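# Close the case lid and secure its draw latch

## Task

Shut the lid of the case, then hook and lock the draw latch so that the lid remains closed by itself once the robot lets go.

## Robot and tools

Robot: two arms, left_arm and right_arm, each with six revolute joints and a parallel gripper. Every per-joint list, in calls and in results, uses this order: waist, shoulder, elbow, wrist pitch, wrist yaw, wrist roll. Each base sits on a tilted plate; both plates hang from one metal frame behind the arms, and the clearance check treats a plate plus its half of the frame as part of that arm. Calibrated base positions in the scene frame: left_arm (-0.040, +0.153, +0.202) m, right_arm (+0.028, -0.287, +0.202) m.

Scene frame: origin at table-top height, midway between the nominal bases; +z up, +x outward over the table, left_arm toward +y. Arm names do not match image left and right. All end-effector positions (metres) and quaternions (wxyz) in results use this frame. The reported point lies between the finger pads, roughly 1 cm short of the tips; fingers point along the gripper's +z and close along its y. Reported hand poses can be a few cm off, more when stretched out.

execute_actions(actions, cameras): actions is a list of actions; each action is a table of up to 15 rows, one row per 1/30 s step, and if shorter its final row repeats to fill 15 steps. Every row holds 14 numbers in [-1, 1] covering both arms even if one is idle: left waist, shoulder, elbow, wrist pitch, wrist yaw, wrist roll, left grip, then the same seven for right_arm. The six joint numbers are offsets, not poses: they count from the Joint targets at the start of that action (not from the previous row), so the same offset in the next action moves further. Scale: 1.0 equals 1.202 rad (waist), 1.258 (shoulder), 1.3 (elbow), 2.073 (wrist pitch), 2.022 (wrist yaw and roll). The grip number is absolute: +1 fully open, -1 closed. Joint ranges (rad): waist -2.618 to 3.054, shoulder 0.000 to 3.142, elbow 0.000 to 3.142, wrist pitch -1.571 to 1.571, wrist yaw -1.571 to 1.571, wrist roll -2.094 to 2.094. Asking for more than 0.059 rad beyond a range end rejects that action for both arms; if the first action fails this, the whole call is rejected. True ends may differ by up to 0.059 rad; "joint sent to its limit" appears when a joint is driven to its end. An empty list just returns state and images. cameras selects images: omitted, null or ["all"] gives all, [] gives none; an unknown name invalidates the call.

move(target, speed, blend, opening_speed, blocking, cameras): target is one 14-number row, or a list of up to 15 rows, laid out and scaled as above. All joint numbers are offsets from the current Joint targets, every row measured from that same start; grip numbers are absolute. Joints move together along paths. speed is the top rate in rad/s of the joint with farthest to go, 0.01 to 2 (default 0.5), one value or one per target. blend (rad) rounds corners at intermediate targets; 0 stops at each. opening_speed (0.2 or more, grip units per second) ramps the fingers. Paths take at least 0.5 s, and beyond 10 s stop short. New grip values in later rows are applied only once everything halts there. Moves do not avoid obstacles or the other arm; faster or deeper contact presses harder. blocking=false returns after about 0.5 s while motion continues. The result adds a "move:" line: done, off_target (resting over 0.035 rad from target), moving, held, or fault; limits=held if steps were withheld; and the worst joint error per arm.

wait(seconds 0 to 10): lets time pass holding last commands; a running move continues. stop(): brakes a running move, needing some room. zoom_image(camera, region): region [x0, y0, x1, y1] in pixels of that camera's latest image, origin top-left, at most 504 by 504. show_instructions(): shows the reference image (a draw latch manual). read_manual(section="licences"): licence texts only. finished_scene(scene): give the current scene's number; it is final, so make sure the lid is shut and latched first.

Cameras: cam_high, cam_low, cam_left_wrist, cam_right_wrist, all 896x504. Calibration (K, distortion, world-to-camera pose) is provided; fixed cameras may be a few mm or degrees off, and wrist views can lag while the arm moves.

Results: Joint positions and Joint velocities per arm (rad, rad/s), each ending with the finger opening in metres (0.093 when fully open) and its rate; "within noise" means velocities are negligible. Joint targets are the base for your next offsets. Tool commands lists current grip commands. grip_measured uses the grip scale: pads meet near -0.94, adding about 0.0208 per mm of object width; it can read up to 0.02 high and barely reveals contact. Joint torques include gravity, have per-unit offsets and noise, are positive toward larger angles, and joints 1-3 wrap at ±28 N m. "joint command not followed" means the clearance check altered targets. MOTOR HOT warns at 75 °C; at 90 °C that arm folds and idles for the rest of the scene; at 100 °C it goes limp.

Limits: each step a joint target stays within a lead of the measured angle (0.202 waist, 0.258 shoulder, 0.3 elbow, 0.573 wrist pitch, 0.522 yaw and roll rad), and targets moving the gripper over 200 mm away are scaled back, so big offsets take several actions. Friction and weight can leave joints short; tiny turns may not happen.

Cautions: sending 0 for a grip is a command to half-close; to leave a gripper alone, resend its current value. Keep resending the closing value to keep holding. To stop pressing on something, command targets back past the measured positions. Avoid drops, releasing moving parts, slamming the lid, hard hits and strong pushes, and any contact between the two arms. Nothing may leave the table. Brief external tugs may occur. Avoid long stretched holds or pushing into unreachable poses, which heat motors. Smooth, quick, low-effort motion is preferred.

Each tool is called after ">>>" by a JSON object that holds its "fn" and its "kwargs".

Reference images:

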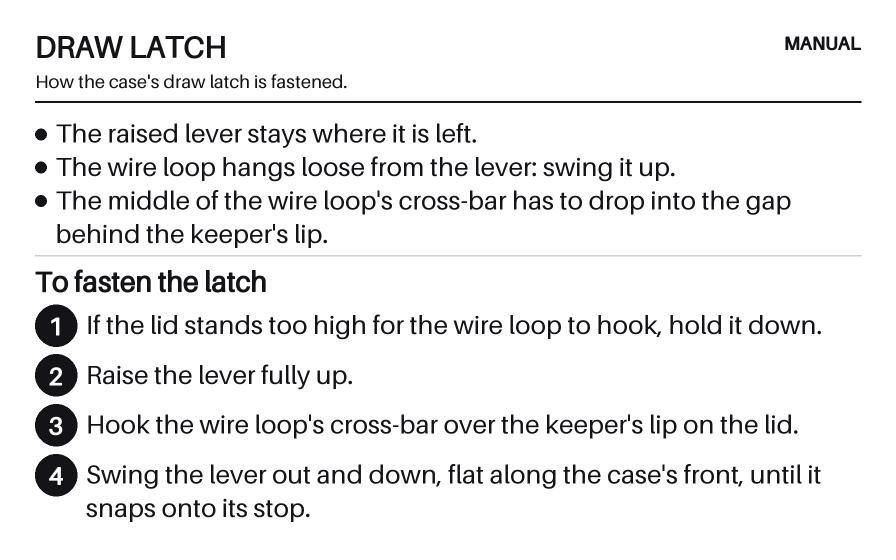

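## Session

>>> {"fn": "execute_actions", "kwargs": {"actions": []}}

Scene clock: 0.00 s.
left_arm: end_effector_position=(+0.1233, +0.1708, +0.2404) grip_measured=+1.000 end_effector_quat_wxyz=(+0.016, +0.726, +0.657, -0.200) | right_arm: end_effector_position=(+0.1839, -0.4325, +0.2842) grip_measured=+1.000 end_effector_quat_wxyz=(+0.248, -0.354, +0.872, +0.228)
Joint positions: left_arm=[0.072 1.424 0.82 -1.199 0.029 1.714 0.093] | right_arm=[-1.117 1.375 1.023 -1.414 -0.469 -1.95 0.093]
Joint velocities: within noise
Joint torques (N m): no reading
Heat: left arm: 26 °C; right arm: 26 °C.
Joint targets: left_arm=[0.071 1.417 0.829 -1.202 0.032 1.715] | right_arm=[-1.117 1.369 1.030 -1.414 -0.468 -1.950]
Tool commands: left_gripper/opening=+1.0 right_gripper/opening=+1.0

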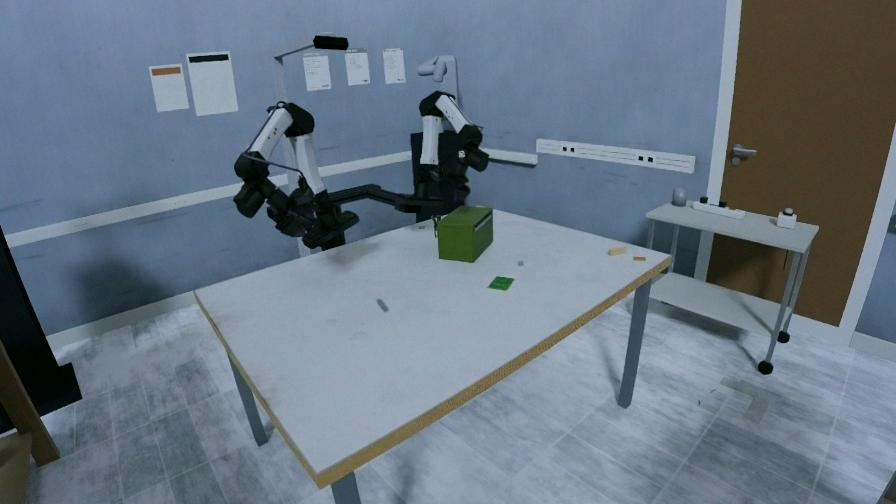

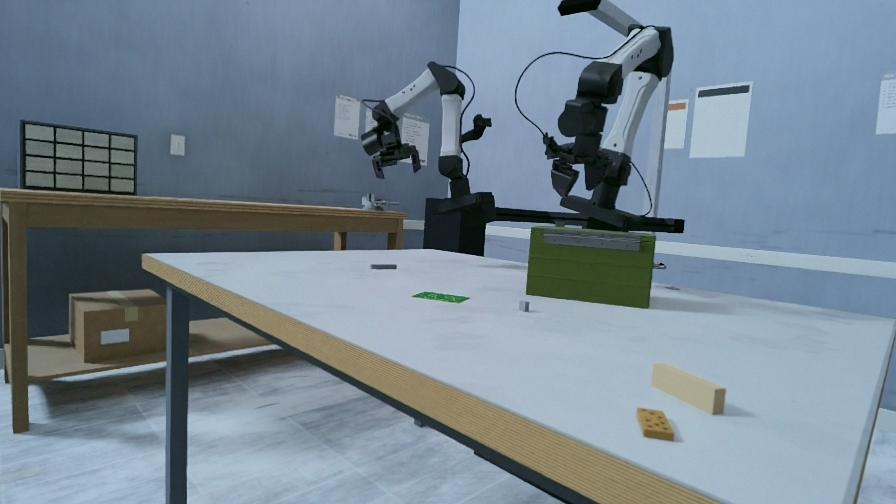

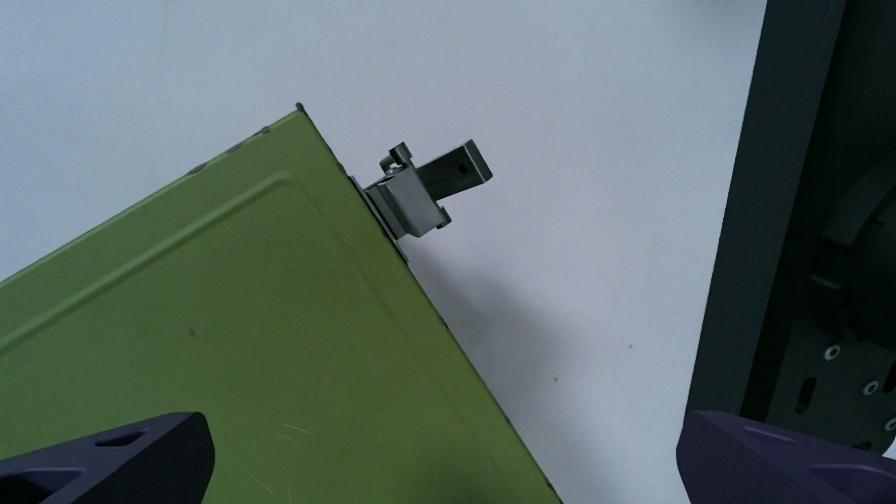

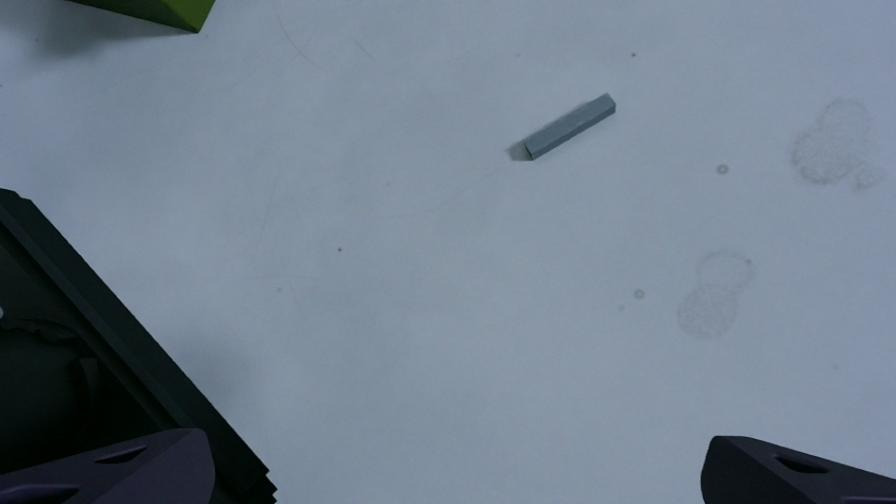

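>>> {"fn": "zoom_image", "kwargs": {"camera": "cam_left_wrist", "region": [260, 80, 560, 300]}}

>>> {"fn": "zoom_image", "kwargs": {"camera": "cam_low", "region": [500, 130, 720, 330]}}

>>> {"fn": "zoom_image", "kwargs": {"camera": "cam_high", "region": [400, 170, 560, 290]}}

Scaled by 1.680 from the camera's 896x504 image, which has a finer 1280x720 frame.

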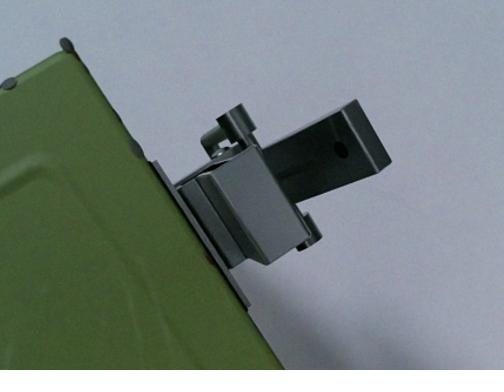

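Scaled by 2.291 from the camera's 896x504 image, which has a finer 1280x720 frame.

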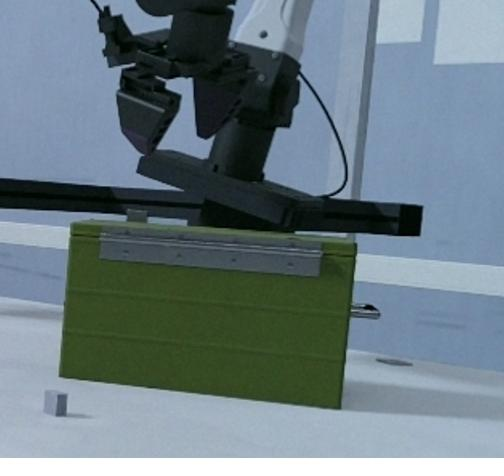

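Scaled by 3.150 from the camera's 896x504 image, which has a finer 1280x720 frame.

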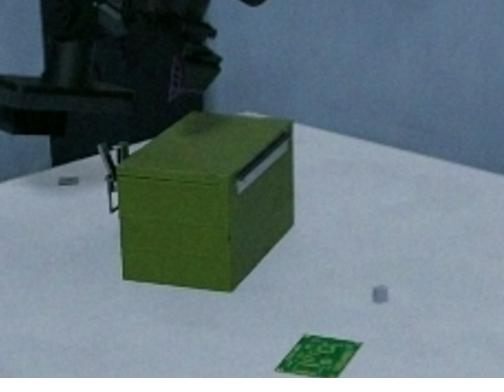

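>>> {"fn": "move", "kwargs": {"target": [0,0,0,0,0,0,1, 1,0.1757,-0.51,0.7675,0.2315,0.188,1], "speed": 0.8, "cameras": ["cam_high"]}}

>>> {"fn": "move", "kwargs": {"target": [0,0,0,0,0,0,1, 0.9,0,0,0,0,0,1], "speed": 0.8}}

Scene clock: 121.13 s.
left_arm: end_effector_position=(+0.1233, +0.1708, +0.2404) grip_measured=+1.000 end_effector_quat_wxyz=(+0.016, +0.726, +0.657, -0.200) | right_arm: end_effector_position=(+0.3104, -0.2406, +0.1565) grip_measured=+1.000 end_effector_quat_wxyz=(-0.269, +0.699, -0.659, +0.066)
Joint positions: left_arm=[0.072 1.424 0.82 -1.199 0.029 1.714 0.093] | right_arm=[0.078 1.581 0.373 0.159 -0.015 -1.578 0.093]
Joint velocities: within noise
Joint torques (N m): left_arm=[-1.48 -4.18 4.07 -0.28 0.32 0.05] | right_arm=[1.7 -3.81 3.6 1.39 -0.14 0.09]
Heat: left arm: 29 °C; right arm: 30 °C.
Joint targets: left_arm=[0.071 1.417 0.829 -1.202 0.032 1.715] | right_arm=[0.085 1.590 0.367 0.177 0.000 -1.570]
move: done
Images, in order (width x height): cam_high 896x504.

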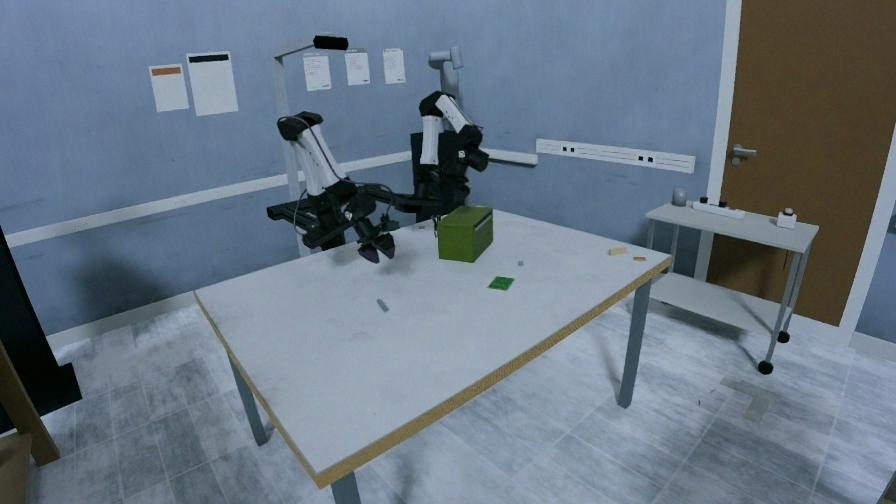

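Scene clock: 122.93 s.
left_arm: end_effector_position=(+0.1233, +0.1708, +0.2404) grip_measured=+1.000 end_effector_quat_wxyz=(+0.016, +0.726, +0.657, -0.200) | right_arm: end_effector_position=(+0.1319, -0.0172, +0.2242) grip_measured=+1.000 end_effector_quat_wxyz=(-0.367, +0.911, -0.187, +0.001)
Joint positions: left_arm=[0.072 1.424 0.82 -1.199 0.029 1.714 0.093] | right_arm=[1.161 1.581 0.373 0.162 -0.001 -1.577 0.093]
Joint velocities: within noise
Joint torques (N m): left_arm=[-1.52 -4.12 4.08 -0.28 0.34 0.04] | right_arm=[0.88 -3.02 5.16 1.73 -0.23 0.1]
Heat: left arm: 29 °C; right arm: 30 °C.
Joint targets: left_arm=[0.071 1.417 0.829 -1.202 0.032 1.715] | right_arm=[1.167 1.590 0.367 0.177 0.000 -1.570]
move: done
camera_calibration:
cam_right_wrist: T_world_to_cam=[[0.351562, 0.666952, 0.656947, -0.179904], [0.794598, -0.583632, 0.167294, -0.111049], [0.494992, 0.463194, -0.735142, 0.188009], [0, 0, 0, 1]] pos_world=[0.0584237, -0.031909, 0.274978]

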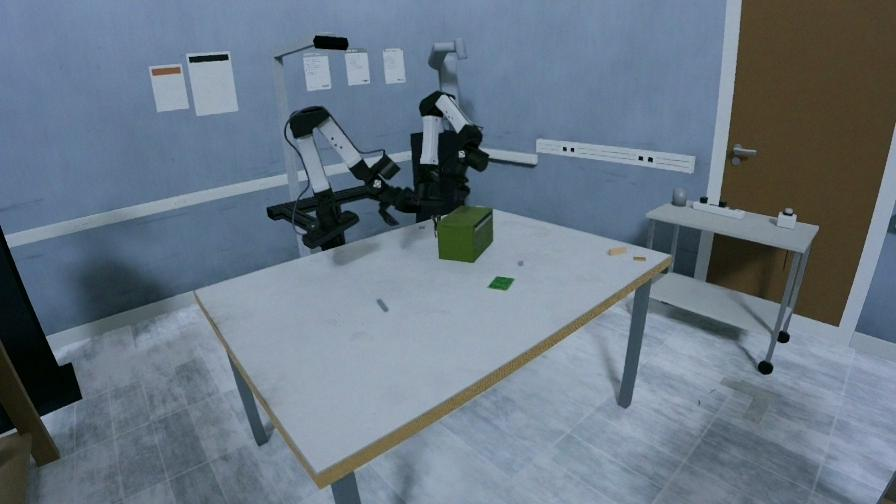

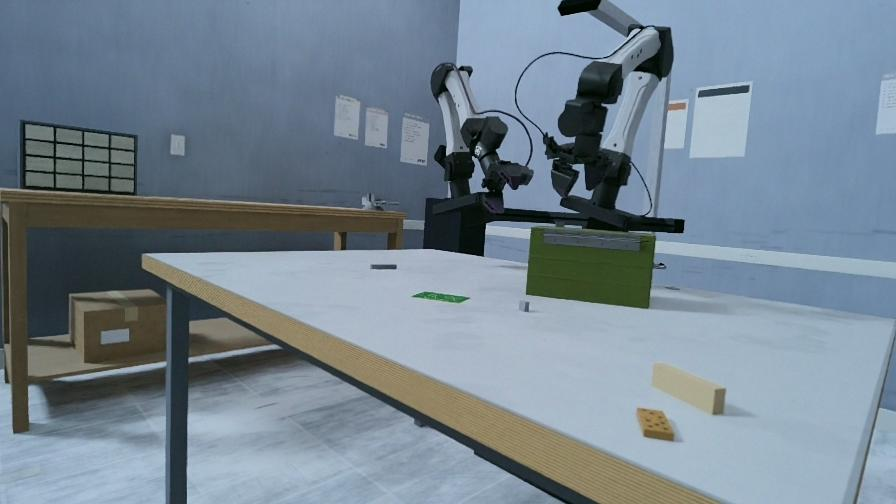

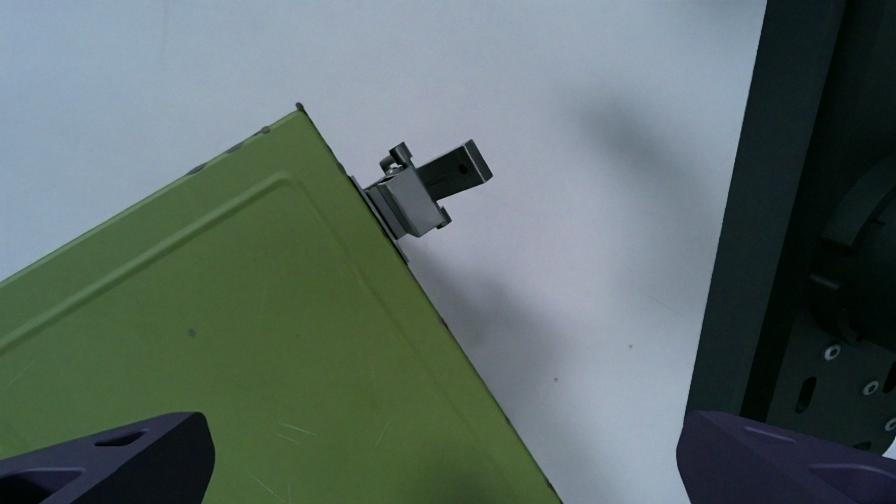

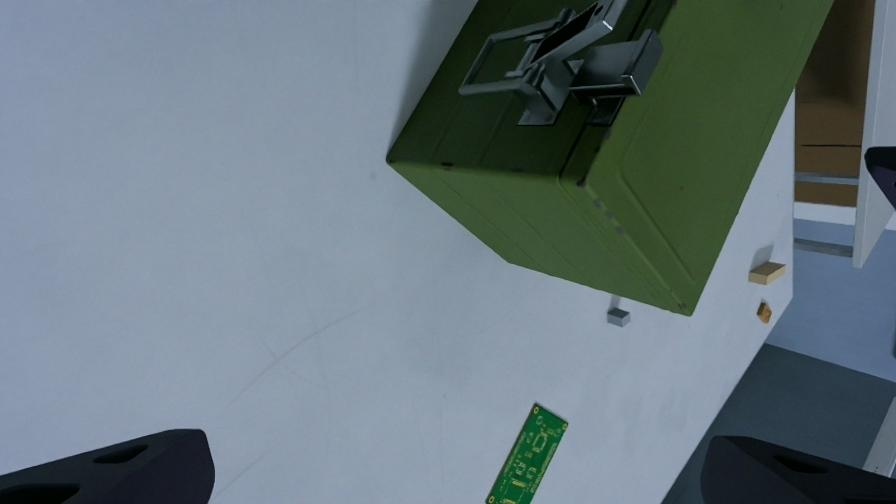

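>>> {"fn": "zoom_image", "kwargs": {"camera": "cam_right_wrist", "region": [430, 0, 710, 200]}}

Scaled by 1.800 from the camera's 896x504 image, which has a finer 1280x720 frame.

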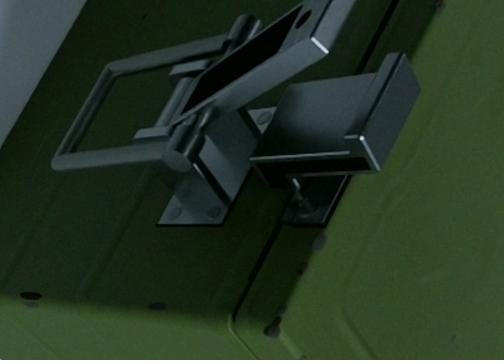

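>>> {"fn": "move", "kwargs": {"target": [0,0,0,0,0,0,1, 0.18,0,0,0,0,0,1], "speed": 0.5, "cameras": ["cam_right_wrist"]}}

>>> {"fn": "zoom_image", "kwargs": {"camera": "cam_right_wrist", "region": [350, 0, 700, 250]}}

Scene clock: 131.97 s.
left_arm: end_effector_position=(+0.1233, +0.1708, +0.2404) grip_measured=+1.000 end_effector_quat_wxyz=(+0.016, +0.726, +0.657, -0.200) | right_arm: end_effector_position=(+0.0722, -0.0020, +0.2314) grip_measured=+1.000 end_effector_quat_wxyz=(-0.376, +0.923, -0.081, -0.014)
Joint positions: left_arm=[0.072 1.424 0.82 -1.199 0.029 1.714 0.093] | right_arm=[1.377 1.581 0.373 0.162 0 -1.577 0.093]
Joint velocities: within noise
Joint torques (N m): left_arm=[-1.5 -4.15 4.08 -0.29 0.33 0.04] | right_arm=[0.79 -3.02 5 1.79 -0.18 0.08]
Heat: left arm: 29 °C; right arm: 30 °C.
Joint targets: left_arm=[0.071 1.417 0.829 -1.202 0.032 1.715] | right_arm=[1.383 1.590 0.367 0.177 0.000 -1.570]
move: done
camera_calibration:
cam_right_wrist: T_world_to_cam=[[0.170447, 0.714013, 0.679068, -0.165747], [0.888534, -0.409294, 0.207333, -0.0716933], [0.425977, 0.568035, -0.704187, 0.213824], [0, 0, 0, 1]] pos_world=[0.000869097, -0.0324577, 0.27799]
Images, in order (width x height): cam_right_wrist 896x504.

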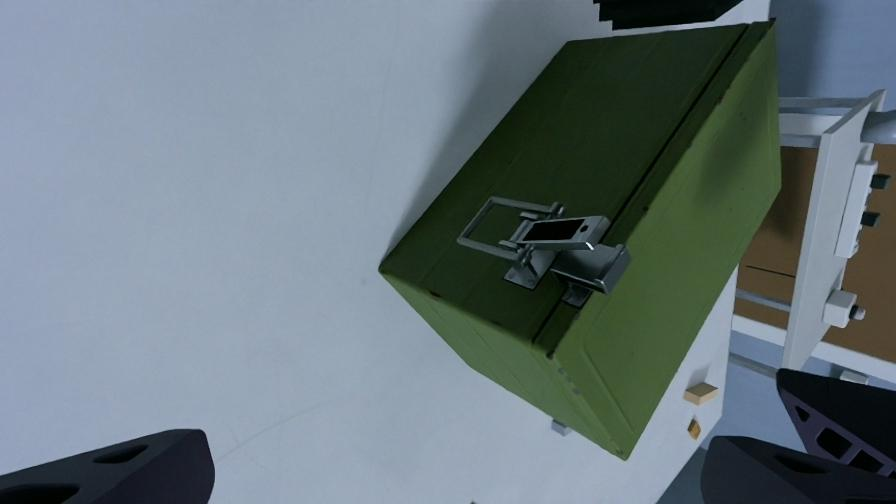

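Scaled by 1.440 from the camera's 896x504 image, which has a finer 1280x720 frame.

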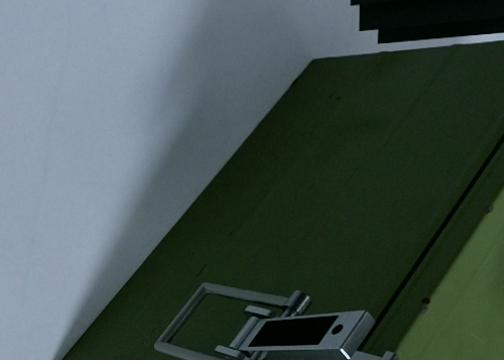

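>>> {"fn": "zoom_image", "kwargs": {"camera": "cam_right_wrist", "region": [430, 170, 660, 350]}}

Scaled by 2.191 from the camera's 896x504 image, which has a finer 1280x720 frame.

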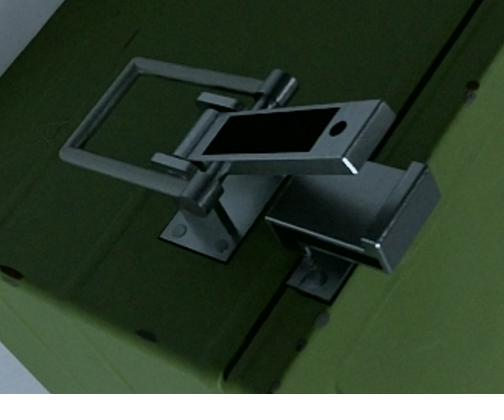

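>>> {"fn": "zoom_image", "kwargs": {"camera": "cam_left_wrist", "region": [330, 120, 510, 270]}}

This scene's latest camera images include none from cam_left_wrist. They are from: cam_right_wrist. cam_left_wrist's image comes with the result of a call that names it in "cameras".

>>> {"fn": "wait", "kwargs": {"seconds": 0.1, "cameras": ["cam_left_wrist","cam_right_wrist"]}}

>>> {"fn": "zoom_image", "kwargs": {"camera": "cam_left_wrist", "region": [330, 120, 510, 270]}}

>>> {"fn": "zoom_image", "kwargs": {"camera": "cam_right_wrist", "region": [500, 190, 650, 320]}}

Scene clock: 188.73 s.
left_arm: end_effector_position=(+0.1233, +0.1708, +0.2404) grip_measured=+1.000 end_effector_quat_wxyz=(+0.016, +0.726, +0.657, -0.200) | right_arm: end_effector_position=(+0.0722, -0.0020, +0.2314) grip_measured=+1.000 end_effector_quat_wxyz=(-0.376, +0.923, -0.081, -0.014)
Joint positions: left_arm=[0.072 1.424 0.82 -1.199 0.029 1.714 0.093] | right_arm=[1.377 1.581 0.373 0.162 0 -1.577 0.093]
Joint velocities: within noise
Joint torques (N m): left_arm=[-1.5 -4.18 4.08 -0.28 0.32 0.04] | right_arm=[0.84 -2.84 5.2 1.83 -0.2 0.1]
Heat: left arm: 30 °C; right arm: 30 °C.
Joint targets: left_arm=[0.071 1.417 0.829 -1.202 0.032 1.715] | right_arm=[1.383 1.590 0.367 0.177 0.000 -1.570]
Tool commands: left_gripper/opening=+1.0 right_gripper/opening=+1.0
wait: 0.10 s; at rest from the start
camera_calibration:
cam_right_wrist: T_world_to_cam=[[0.170447, 0.714013, 0.679068, -0.165747], [0.888534, -0.409294, 0.207333, -0.0716933], [0.425977, 0.568035, -0.704187, 0.213824], [0, 0, 0, 1]] pos_world=[0.000869097, -0.0324577, 0.27799]
Images, in order (width x height): cam_left_wrist 896x504, cam_right_wrist 896x504.

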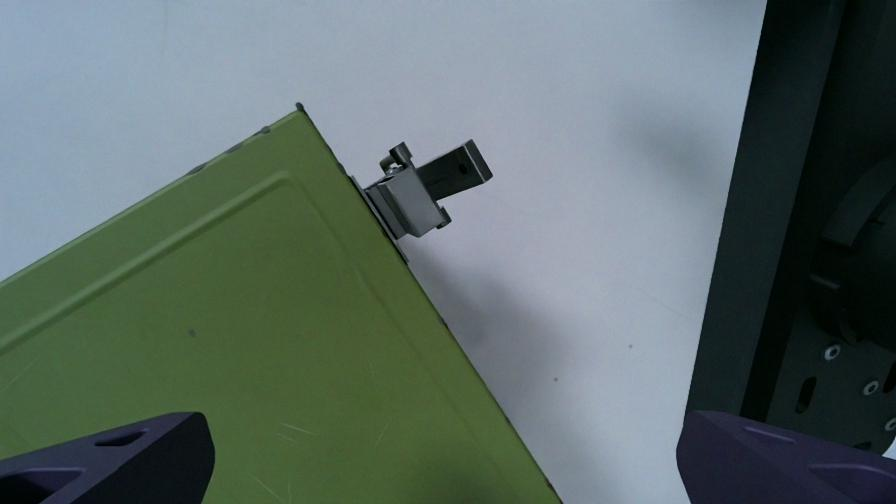

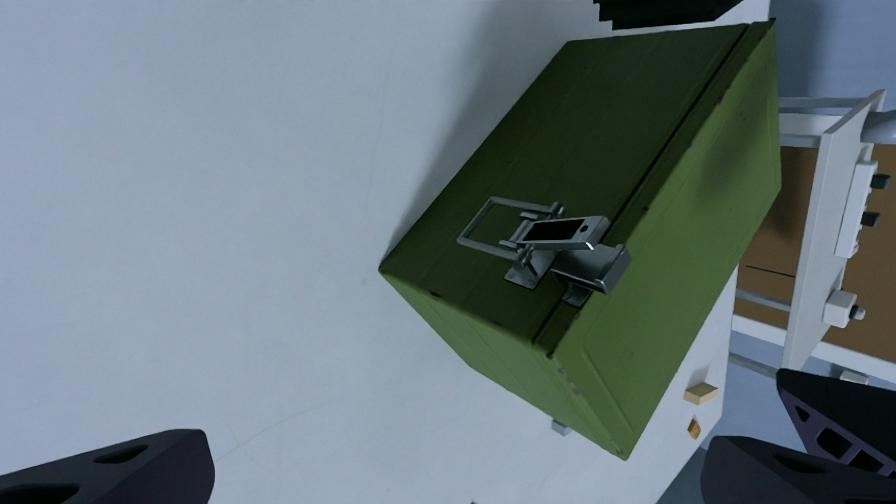

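Scaled by 2.800 from the camera's 896x504 image, which has a finer 1280x720 frame.

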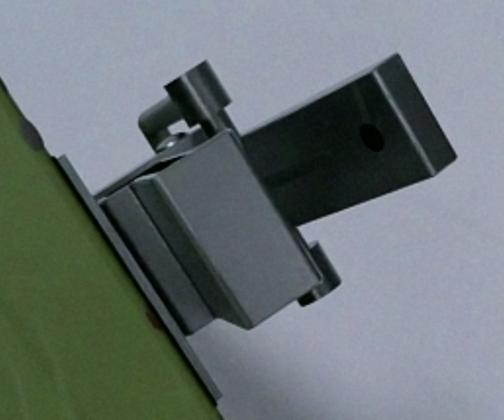

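Scaled by 3.360 from the camera's 896x504 image, which has a finer 1280x720 frame.

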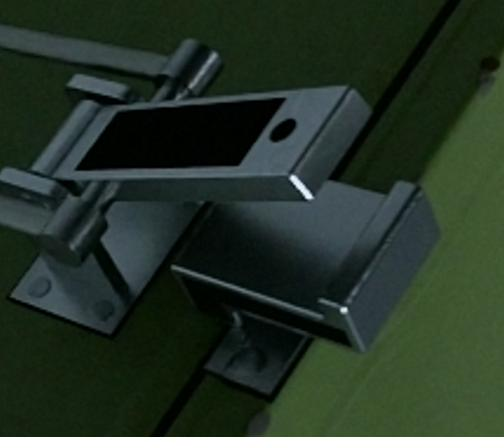

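>>> {"fn": "move", "kwargs": {"target": [0,0,0,0,0,0,1, -0.9,0,0,0,0,0,1], "speed": 0.9, "cameras": []}}

>>> {"fn": "move", "kwargs": {"target": [-0.671,0.573,0.139,-0.064,-0.312,-0.629,1, 0,0,0,0,0,0,1], "speed": 0.5, "cameras": ["cam_left_wrist","cam_high"]}}

Scene clock: 229.23 s.
left_arm: end_effector_position=(+0.1233, +0.1708, +0.2404) grip_measured=+1.000 end_effector_quat_wxyz=(+0.016, +0.726, +0.657, -0.200) | right_arm: end_effector_position=(+0.2967, -0.1808, +0.1730) grip_measured=+1.000 end_effector_quat_wxyz=(-0.295, +0.763, -0.572, +0.058)
Joint positions: left_arm=[0.072 1.424 0.82 -1.199 0.029 1.714 0.093] | right_arm=[0.308 1.581 0.373 0.163 0 -1.577 0.093]
Joint velocities: within noise
Joint torques (N m): left_arm=[-1.48 -4.15 4.07 -0.28 0.32 0.04] | right_arm=[0.43 -3.6 3.93 1.4 -0.26 0.11]
Heat: left arm: 30 °C; right arm: 30 °C.
Joint targets: left_arm=[0.071 1.417 0.829 -1.202 0.032 1.715] | right_arm=[0.301 1.590 0.367 0.177 0.000 -1.570]
move: done
No camera images: "cameras" was empty.

Scene clock: 232.57 s.
left_arm: end_effector_position=(+0.1353, +0.1215, +0.2047) grip_measured=+1.000 end_effector_quat_wxyz=(-0.305, +0.634, +0.678, +0.215) | right_arm: end_effector_position=(+0.2967, -0.1808, +0.1730) grip_measured=+1.000 end_effector_quat_wxyz=(-0.295, +0.763, -0.572, +0.058)
Joint positions: left_arm=[-0.727 2.129 0.992 -1.31 -0.582 0.455 0.093] | right_arm=[0.308 1.581 0.373 0.163 0 -1.577 0.093]
Joint velocities: within noise
Joint torques (N m): left_arm=[-3.12 -5.35 3.48 -1.15 -0.31 -0.08] | right_arm=[0.62 -3.82 3.74 1.47 -0.28 0.08]
Heat: left arm: 30 °C; right arm: 30 °C.
Joint targets: left_arm=[-0.736 2.137 1.010 -1.334 -0.599 0.443] | right_arm=[0.301 1.590 0.367 0.177 0.000 -1.570]
move: done
camera_calibration:
cam_left_wrist: T_world_to_cam=[[-0.988046, -0.124893, 0.0903672, 0.130263], [0.0407482, 0.353761, 0.934448, -0.199742], [-0.148675, 0.92696, -0.344443, 0.062766], [0, 0, 0, 1]] pos_world=[0.146177, 0.0287485, 0.196497]
Images, in order (width x height): cam_high 896x504, cam_left_wrist 896x504.

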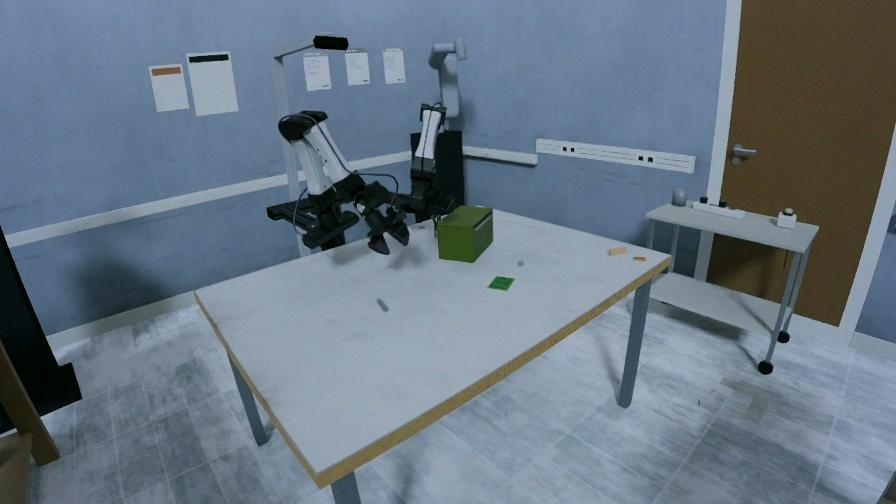

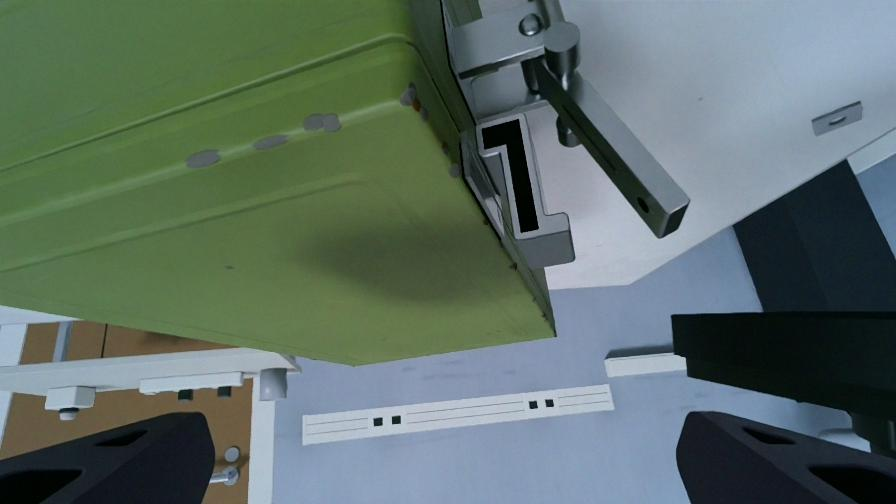

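Great profile (image is upside down).

>>> {"fn": "zoom_image", "kwargs": {"camera": "cam_left_wrist", "region": [380, 0, 720, 300]}}

Scaled by 1.482 from the camera's 896x504 image, which has a finer 1280x720 frame.

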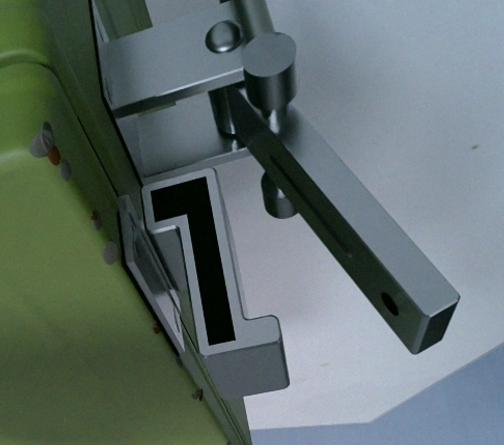

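>>> {"fn": "move", "kwargs": {"target": [0.596,-0.362,-0.101,-0.005,0.237,-0.311,-1, 0,0,0,0,0,0,1], "speed": 0.6, "cameras": []}}

>>> {"fn": "move", "kwargs": {"target": [0.596,-0.362,-0.101,-0.005,0.237,-0.311,-1, 0,0,0,0,0,0,-1], "speed": 0.6, "cameras": ["cam_left_wrist","cam_low"]}}

Scene clock: 348.27 s.
left_arm: end_effector_position=(+0.0973, +0.1797, +0.2240) grip_measured=-0.982 end_effector_quat_wxyz=(-0.300, -0.012, +0.953, -0.026) | right_arm: end_effector_position=(+0.2967, -0.1808, +0.1730) grip_measured=+1.000 end_effector_quat_wxyz=(-0.295, +0.763, -0.572, +0.058)
Joint positions: left_arm=[-0.026 1.707 0.884 -1.324 -0.137 -0.174 0] | right_arm=[0.308 1.581 0.373 0.163 0 -1.577 0.093]
Joint velocities: within noise
Joint torques (N m): left_arm=[-1.2 -6.91 1.98 -0.95 0.32 -0.1] | right_arm=[0.69 -3.6 3.75 1.47 -0.36 0.09]
Heat: left arm: 30 °C; right arm: 29 °C.
Joint targets: left_arm=[-0.019 1.682 0.879 -1.345 -0.120 -0.186] | right_arm=[0.301 1.590 0.367 0.177 0.000 -1.570]
move: done
No camera images: "cameras" was empty.

Scene clock: 350.27 s.
left_arm: end_effector_position=(+0.0923, +0.2036, +0.2609) grip_measured=-0.982 end_effector_quat_wxyz=(+0.236, +0.659, -0.675, +0.233) | right_arm: end_effector_position=(+0.2967, -0.1808, +0.1730) grip_measured=-0.973 end_effector_quat_wxyz=(-0.295, +0.763, -0.572, +0.058)
Joint positions: left_arm=[0.688 1.245 0.754 -1.335 0.341 -0.803 0] | right_arm=[0.308 1.581 0.373 0.163 0 -1.577 0]
Joint velocities: within noise
Joint torques (N m): left_arm=[0.2 -4.51 2.71 -0.67 0.53 -0.1] | right_arm=[0.51 -3.73 3.9 1.4 -0.31 0.1]
Heat: left arm: 29 °C; right arm: 29 °C.
Joint targets: left_arm=[0.697 1.227 0.747 -1.355 0.359 -0.815] | right_arm=[0.301 1.590 0.367 0.177 0.000 -1.570]
move: done
camera_calibration:
cam_left_wrist: T_world_to_cam=[[0.999997, -0.00169892, 0.00155062, -0.0925112], [-0.00212494, -0.424269, 0.905534, -0.109621], [-0.000880549, -0.905534, -0.424272, 0.379893], [0, 0, 0, 1]] pos_world=[0.0926126, 0.29734, 0.260587]
Images, in order (width x height): cam_low 896x504, cam_left_wrist 896x504.

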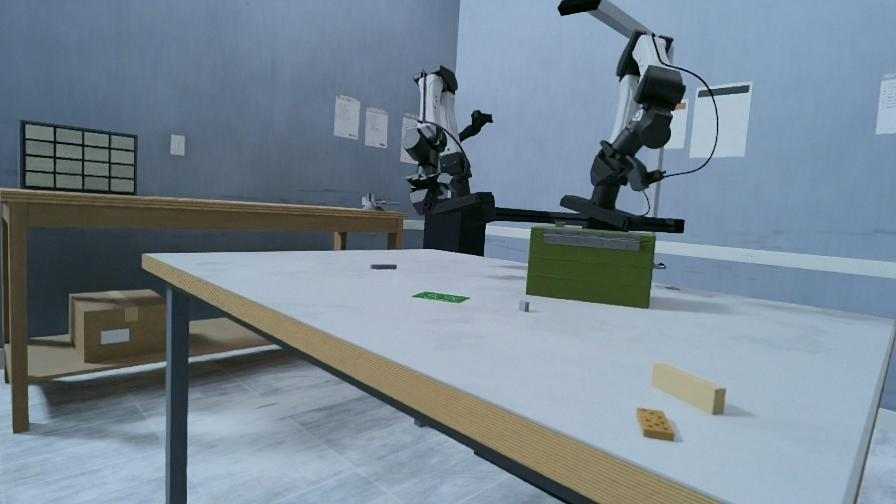

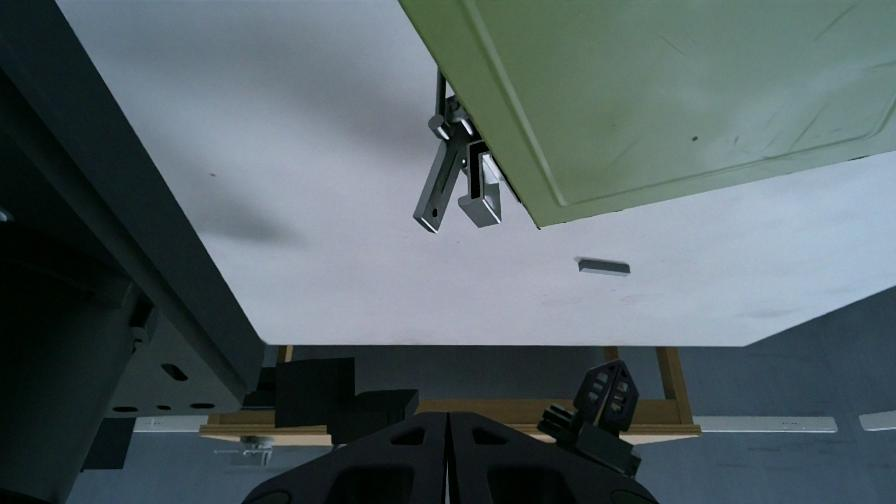

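>>> {"fn": "move", "kwargs": {"target": [[0,0,0,0,0,0,-1, 0.881,0,0,0,0,0.331,-1],[0,0,0,0,0,0,-1, 0.752,0.661,0.312,0.247,-0.257,0.507,-1]], "speed": 0.5, "cameras": ["cam_left_wrist","cam_right_wrist"]}}

Scene clock: 386.87 s.
left_arm: end_effector_position=(+0.0924, +0.2035, +0.2610) grip_measured=-0.982 end_effector_quat_wxyz=(+0.236, +0.659, -0.675, +0.233) | right_arm: end_effector_position=(+0.0640, +0.1203, +0.1554) grip_measured=-0.973 end_effector_quat_wxyz=(-0.261, +0.735, -0.479, -0.403)
Joint positions: left_arm=[0.688 1.245 0.754 -1.335 0.342 -0.804 0] | right_arm=[1.213 2.411 0.752 0.671 -0.506 -0.554 0]
Joint velocities: within noise
Joint torques (N m): left_arm=[0.21 -4.52 2.65 -0.67 0.53 -0.09] | right_arm=[0.21 -8.1 5.23 1.79 -0.56 0.05]
Heat: left arm: 29 °C; right arm: 30 °C.
Joint targets: left_arm=[0.697 1.227 0.747 -1.355 0.359 -0.815] | right_arm=[1.205 2.421 0.773 0.689 -0.520 -0.544]
move: done
camera_calibration:
cam_left_wrist: T_world_to_cam=[[0.999999, -0.000476319, 0.00123634, -0.0927658], [-0.00132169, -0.423776, 0.905766, -0.109941], [0.0000924982, -0.905767, -0.423776, 0.379679], [0, 0, 0, 1]] pos_world=[0.0925853, 0.297266, 0.260594]
cam_right_wrist: T_world_to_cam=[[0.910979, 0.411996, -0.0193881, -0.10258], [0.333018, -0.762455, -0.554762, 0.197874], [-0.243342, 0.49892, -0.831783, 0.165366], [0, 0, 0, 1]] pos_world=[0.0677927, 0.110628, 0.245333]
Images, in order (width x height): cam_left_wrist 896x504, cam_right_wrist 896x504.

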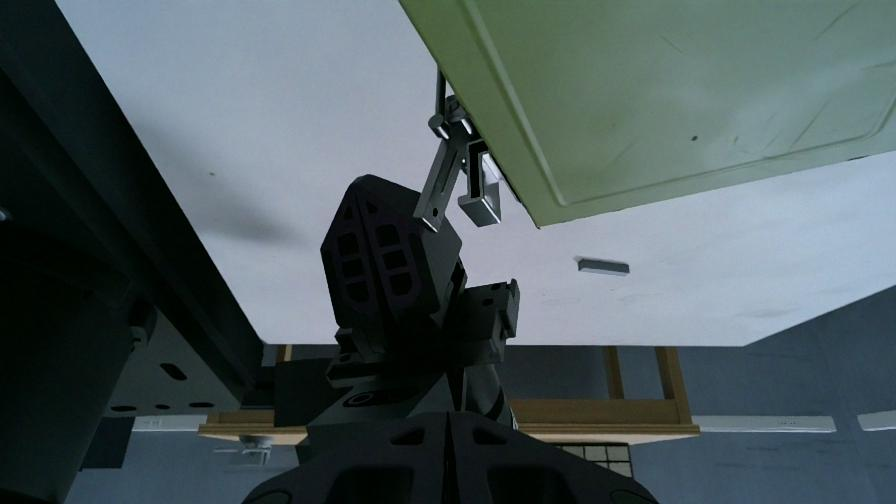

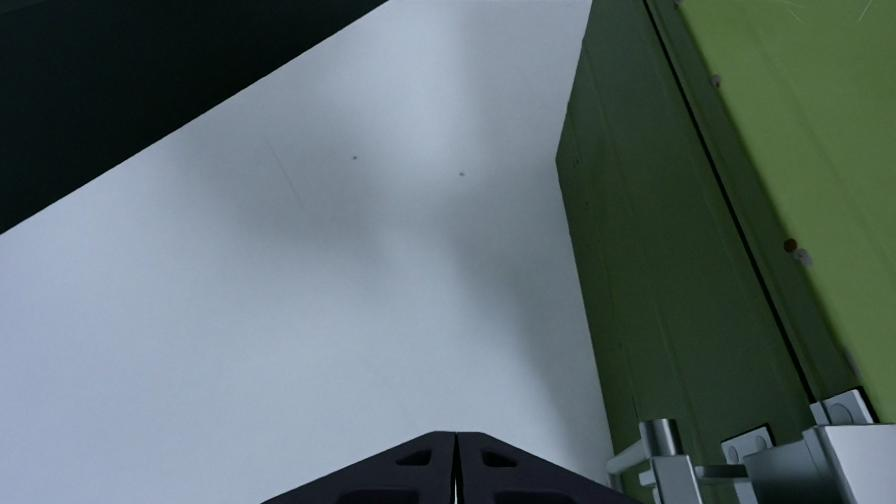

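>>> {"fn": "zoom_image", "kwargs": {"camera": "cam_left_wrist", "region": [300, 60, 560, 260]}}

>>> {"fn": "zoom_image", "kwargs": {"camera": "cam_right_wrist", "region": [420, 380, 896, 504]}}

Scaled by 1.938 from the camera's 896x504 image, which has a finer 1280x720 frame.

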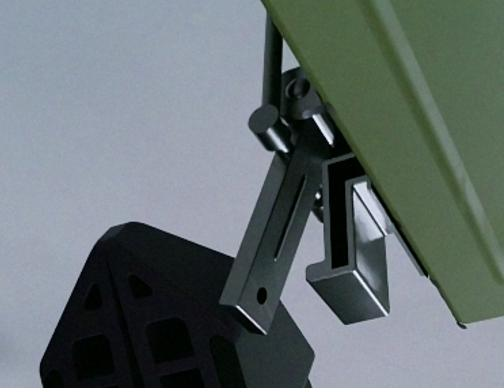

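Scaled by 1.059 from the camera's 896x504 image, which has a finer 1280x720 frame.

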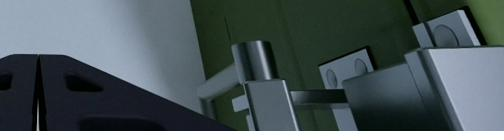

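>>> {"fn": "move", "kwargs": {"target": [[0,0,0,0,0,0,-1, -0.029,-0.0207,-0.0354,0,-0.0099,0,-1],[0,0,0,0,0,0,-1, -0.0524,-0.0143,-0.0038,-0.0222,-0.0173,0,-1]], "speed": 0.2, "cameras": ["cam_left_wrist","cam_right_wrist"]}}

>>> {"fn": "zoom_image", "kwargs": {"camera": "cam_left_wrist", "region": [300, 60, 560, 260]}}

Scene clock: 451.07 s.
left_arm: end_effector_position=(+0.0924, +0.2035, +0.2610) grip_measured=-0.982 end_effector_quat_wxyz=(+0.236, +0.659, -0.675, +0.233) | right_arm: end_effector_position=(+0.0820, +0.1146, +0.1537) grip_measured=-0.973 end_effector_quat_wxyz=(-0.256, +0.718, -0.498, -0.413)
Joint positions: left_arm=[0.688 1.245 0.754 -1.335 0.342 -0.804 0] | right_arm=[1.148 2.411 0.751 0.658 -0.541 -0.553 0]
Joint velocities: within noise
Joint torques (N m): left_arm=[0.23 -4.53 2.67 -0.67 0.53 -0.1] | right_arm=[0.61 -9.58 4.83 1.45 -0.55 0.06]
Heat: left arm: 29 °C; right arm: 34 °C.
Joint targets: left_arm=[0.697 1.227 0.747 -1.355 0.359 -0.815] | right_arm=[1.142 2.403 0.768 0.643 -0.555 -0.545]
move: done
camera_calibration:
cam_left_wrist: T_world_to_cam=[[0.999999, -0.000476319, 0.00123634, -0.0927658], [-0.00132169, -0.423776, 0.905766, -0.109941], [0.0000924982, -0.905767, -0.423776, 0.379679], [0, 0, 0, 1]] pos_world=[0.0925853, 0.297266, 0.260594]
cam_right_wrist: T_world_to_cam=[[0.923359, 0.378926, -0.0618293, -0.107323], [0.281052, -0.776814, -0.563534, 0.193847], [-0.261567, 0.502967, -0.823776, 0.170914], [0, 0, 0, 1]] pos_world=[0.0893217, 0.105286, 0.243398]
Images, in order (width x height): cam_left_wrist 896x504, cam_right_wrist 896x504.

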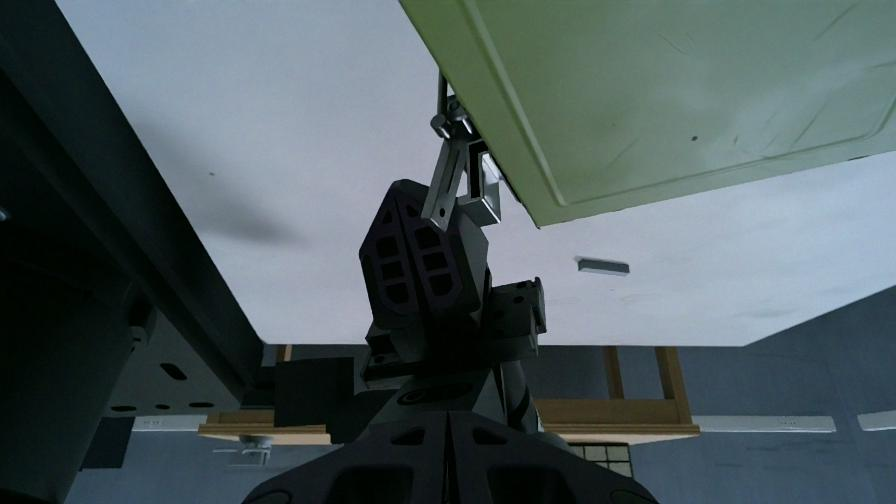

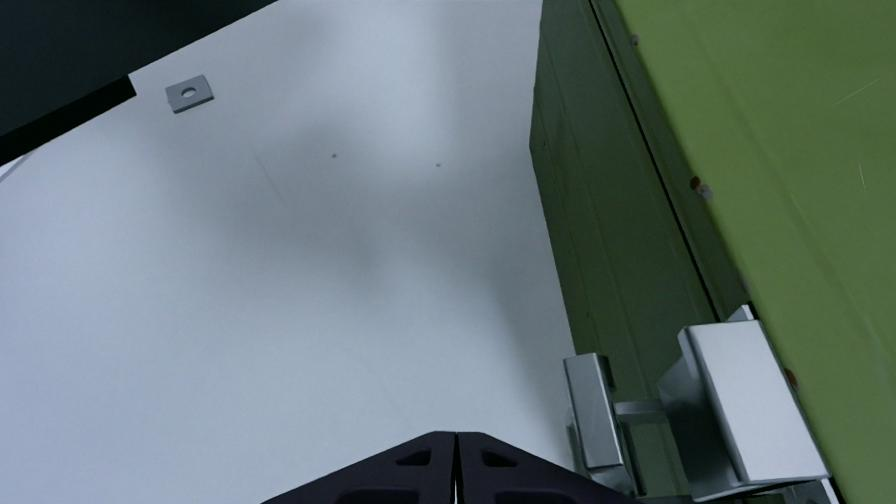

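Scaled by 1.938 from the camera's 896x504 image, which has a finer 1280x720 frame.

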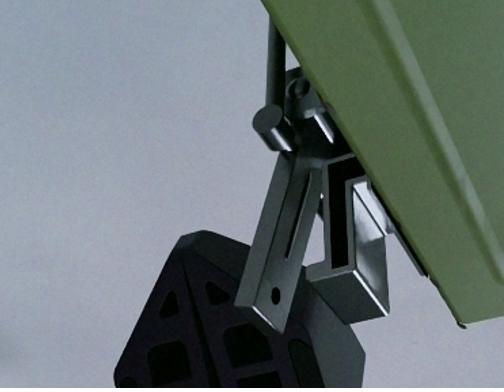

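>>> {"fn": "move", "kwargs": {"target": [0,0,0,0,0,0,-1, -0.0225,0.0064,0.0315,-0.0227,-0.0074,0,-1], "speed": 0.15, "cameras": ["cam_left_wrist","cam_right_wrist"]}}

>>> {"fn": "zoom_image", "kwargs": {"camera": "cam_left_wrist", "region": [300, 60, 560, 260]}}

Scene clock: 459.50 s.
left_arm: end_effector_position=(+0.0924, +0.2035, +0.2610) grip_measured=-0.982 end_effector_quat_wxyz=(+0.236, +0.659, -0.675, +0.233) | right_arm: end_effector_position=(+0.0919, +0.1193, +0.1559) grip_measured=-0.973 end_effector_quat_wxyz=(-0.251, +0.711, -0.506, -0.418)
Joint positions: left_arm=[0.688 1.245 0.754 -1.335 0.342 -0.804 0] | right_arm=[1.123 2.411 0.789 0.608 -0.558 -0.553 0]
Joint velocities: within noise
Joint torques (N m): left_arm=[0.21 -4.53 2.67 -0.67 0.53 -0.09] | right_arm=[0.58 -9.03 5.34 1.5 -0.54 0.09]
Heat: left arm: 29 °C; right arm: 32 °C.
Joint targets: left_arm=[0.697 1.227 0.747 -1.355 0.359 -0.815] | right_arm=[1.115 2.411 0.809 0.596 -0.570 -0.545]
move: done
camera_calibration:
cam_left_wrist: T_world_to_cam=[[0.999999, -0.000476319, 0.00123634, -0.0927658], [-0.00132169, -0.423776, 0.905766, -0.109941], [0.0000924982, -0.905767, -0.423776, 0.379679], [0, 0, 0, 1]] pos_world=[0.0925853, 0.297266, 0.260594]
cam_right_wrist: T_world_to_cam=[[0.925827, 0.368475, -0.084084, -0.113692], [0.260367, -0.783079, -0.564797, 0.198861], [-0.273958, 0.501012, -0.820935, 0.173931], [0, 0, 0, 1]] pos_world=[0.101132, 0.110475, 0.245543]
Images, in order (width x height): cam_left_wrist 896x504, cam_right_wrist 896x504.

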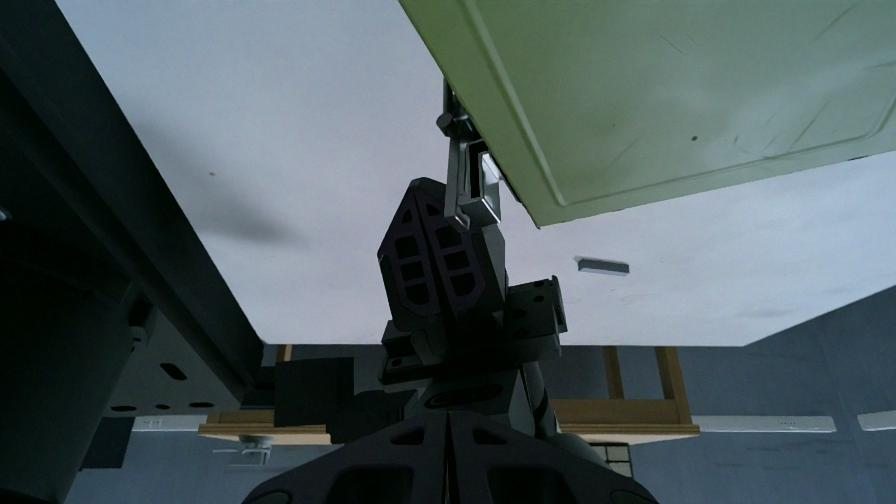

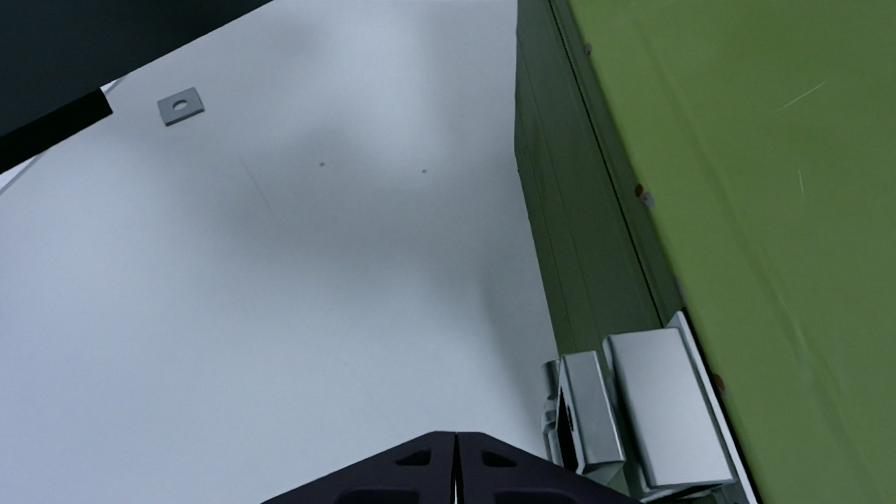

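Scaled by 1.938 from the camera's 896x504 image, which has a finer 1280x720 frame.

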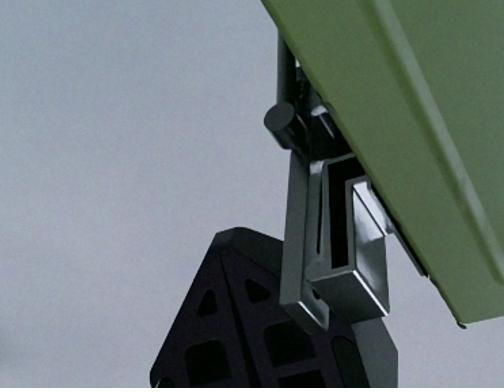

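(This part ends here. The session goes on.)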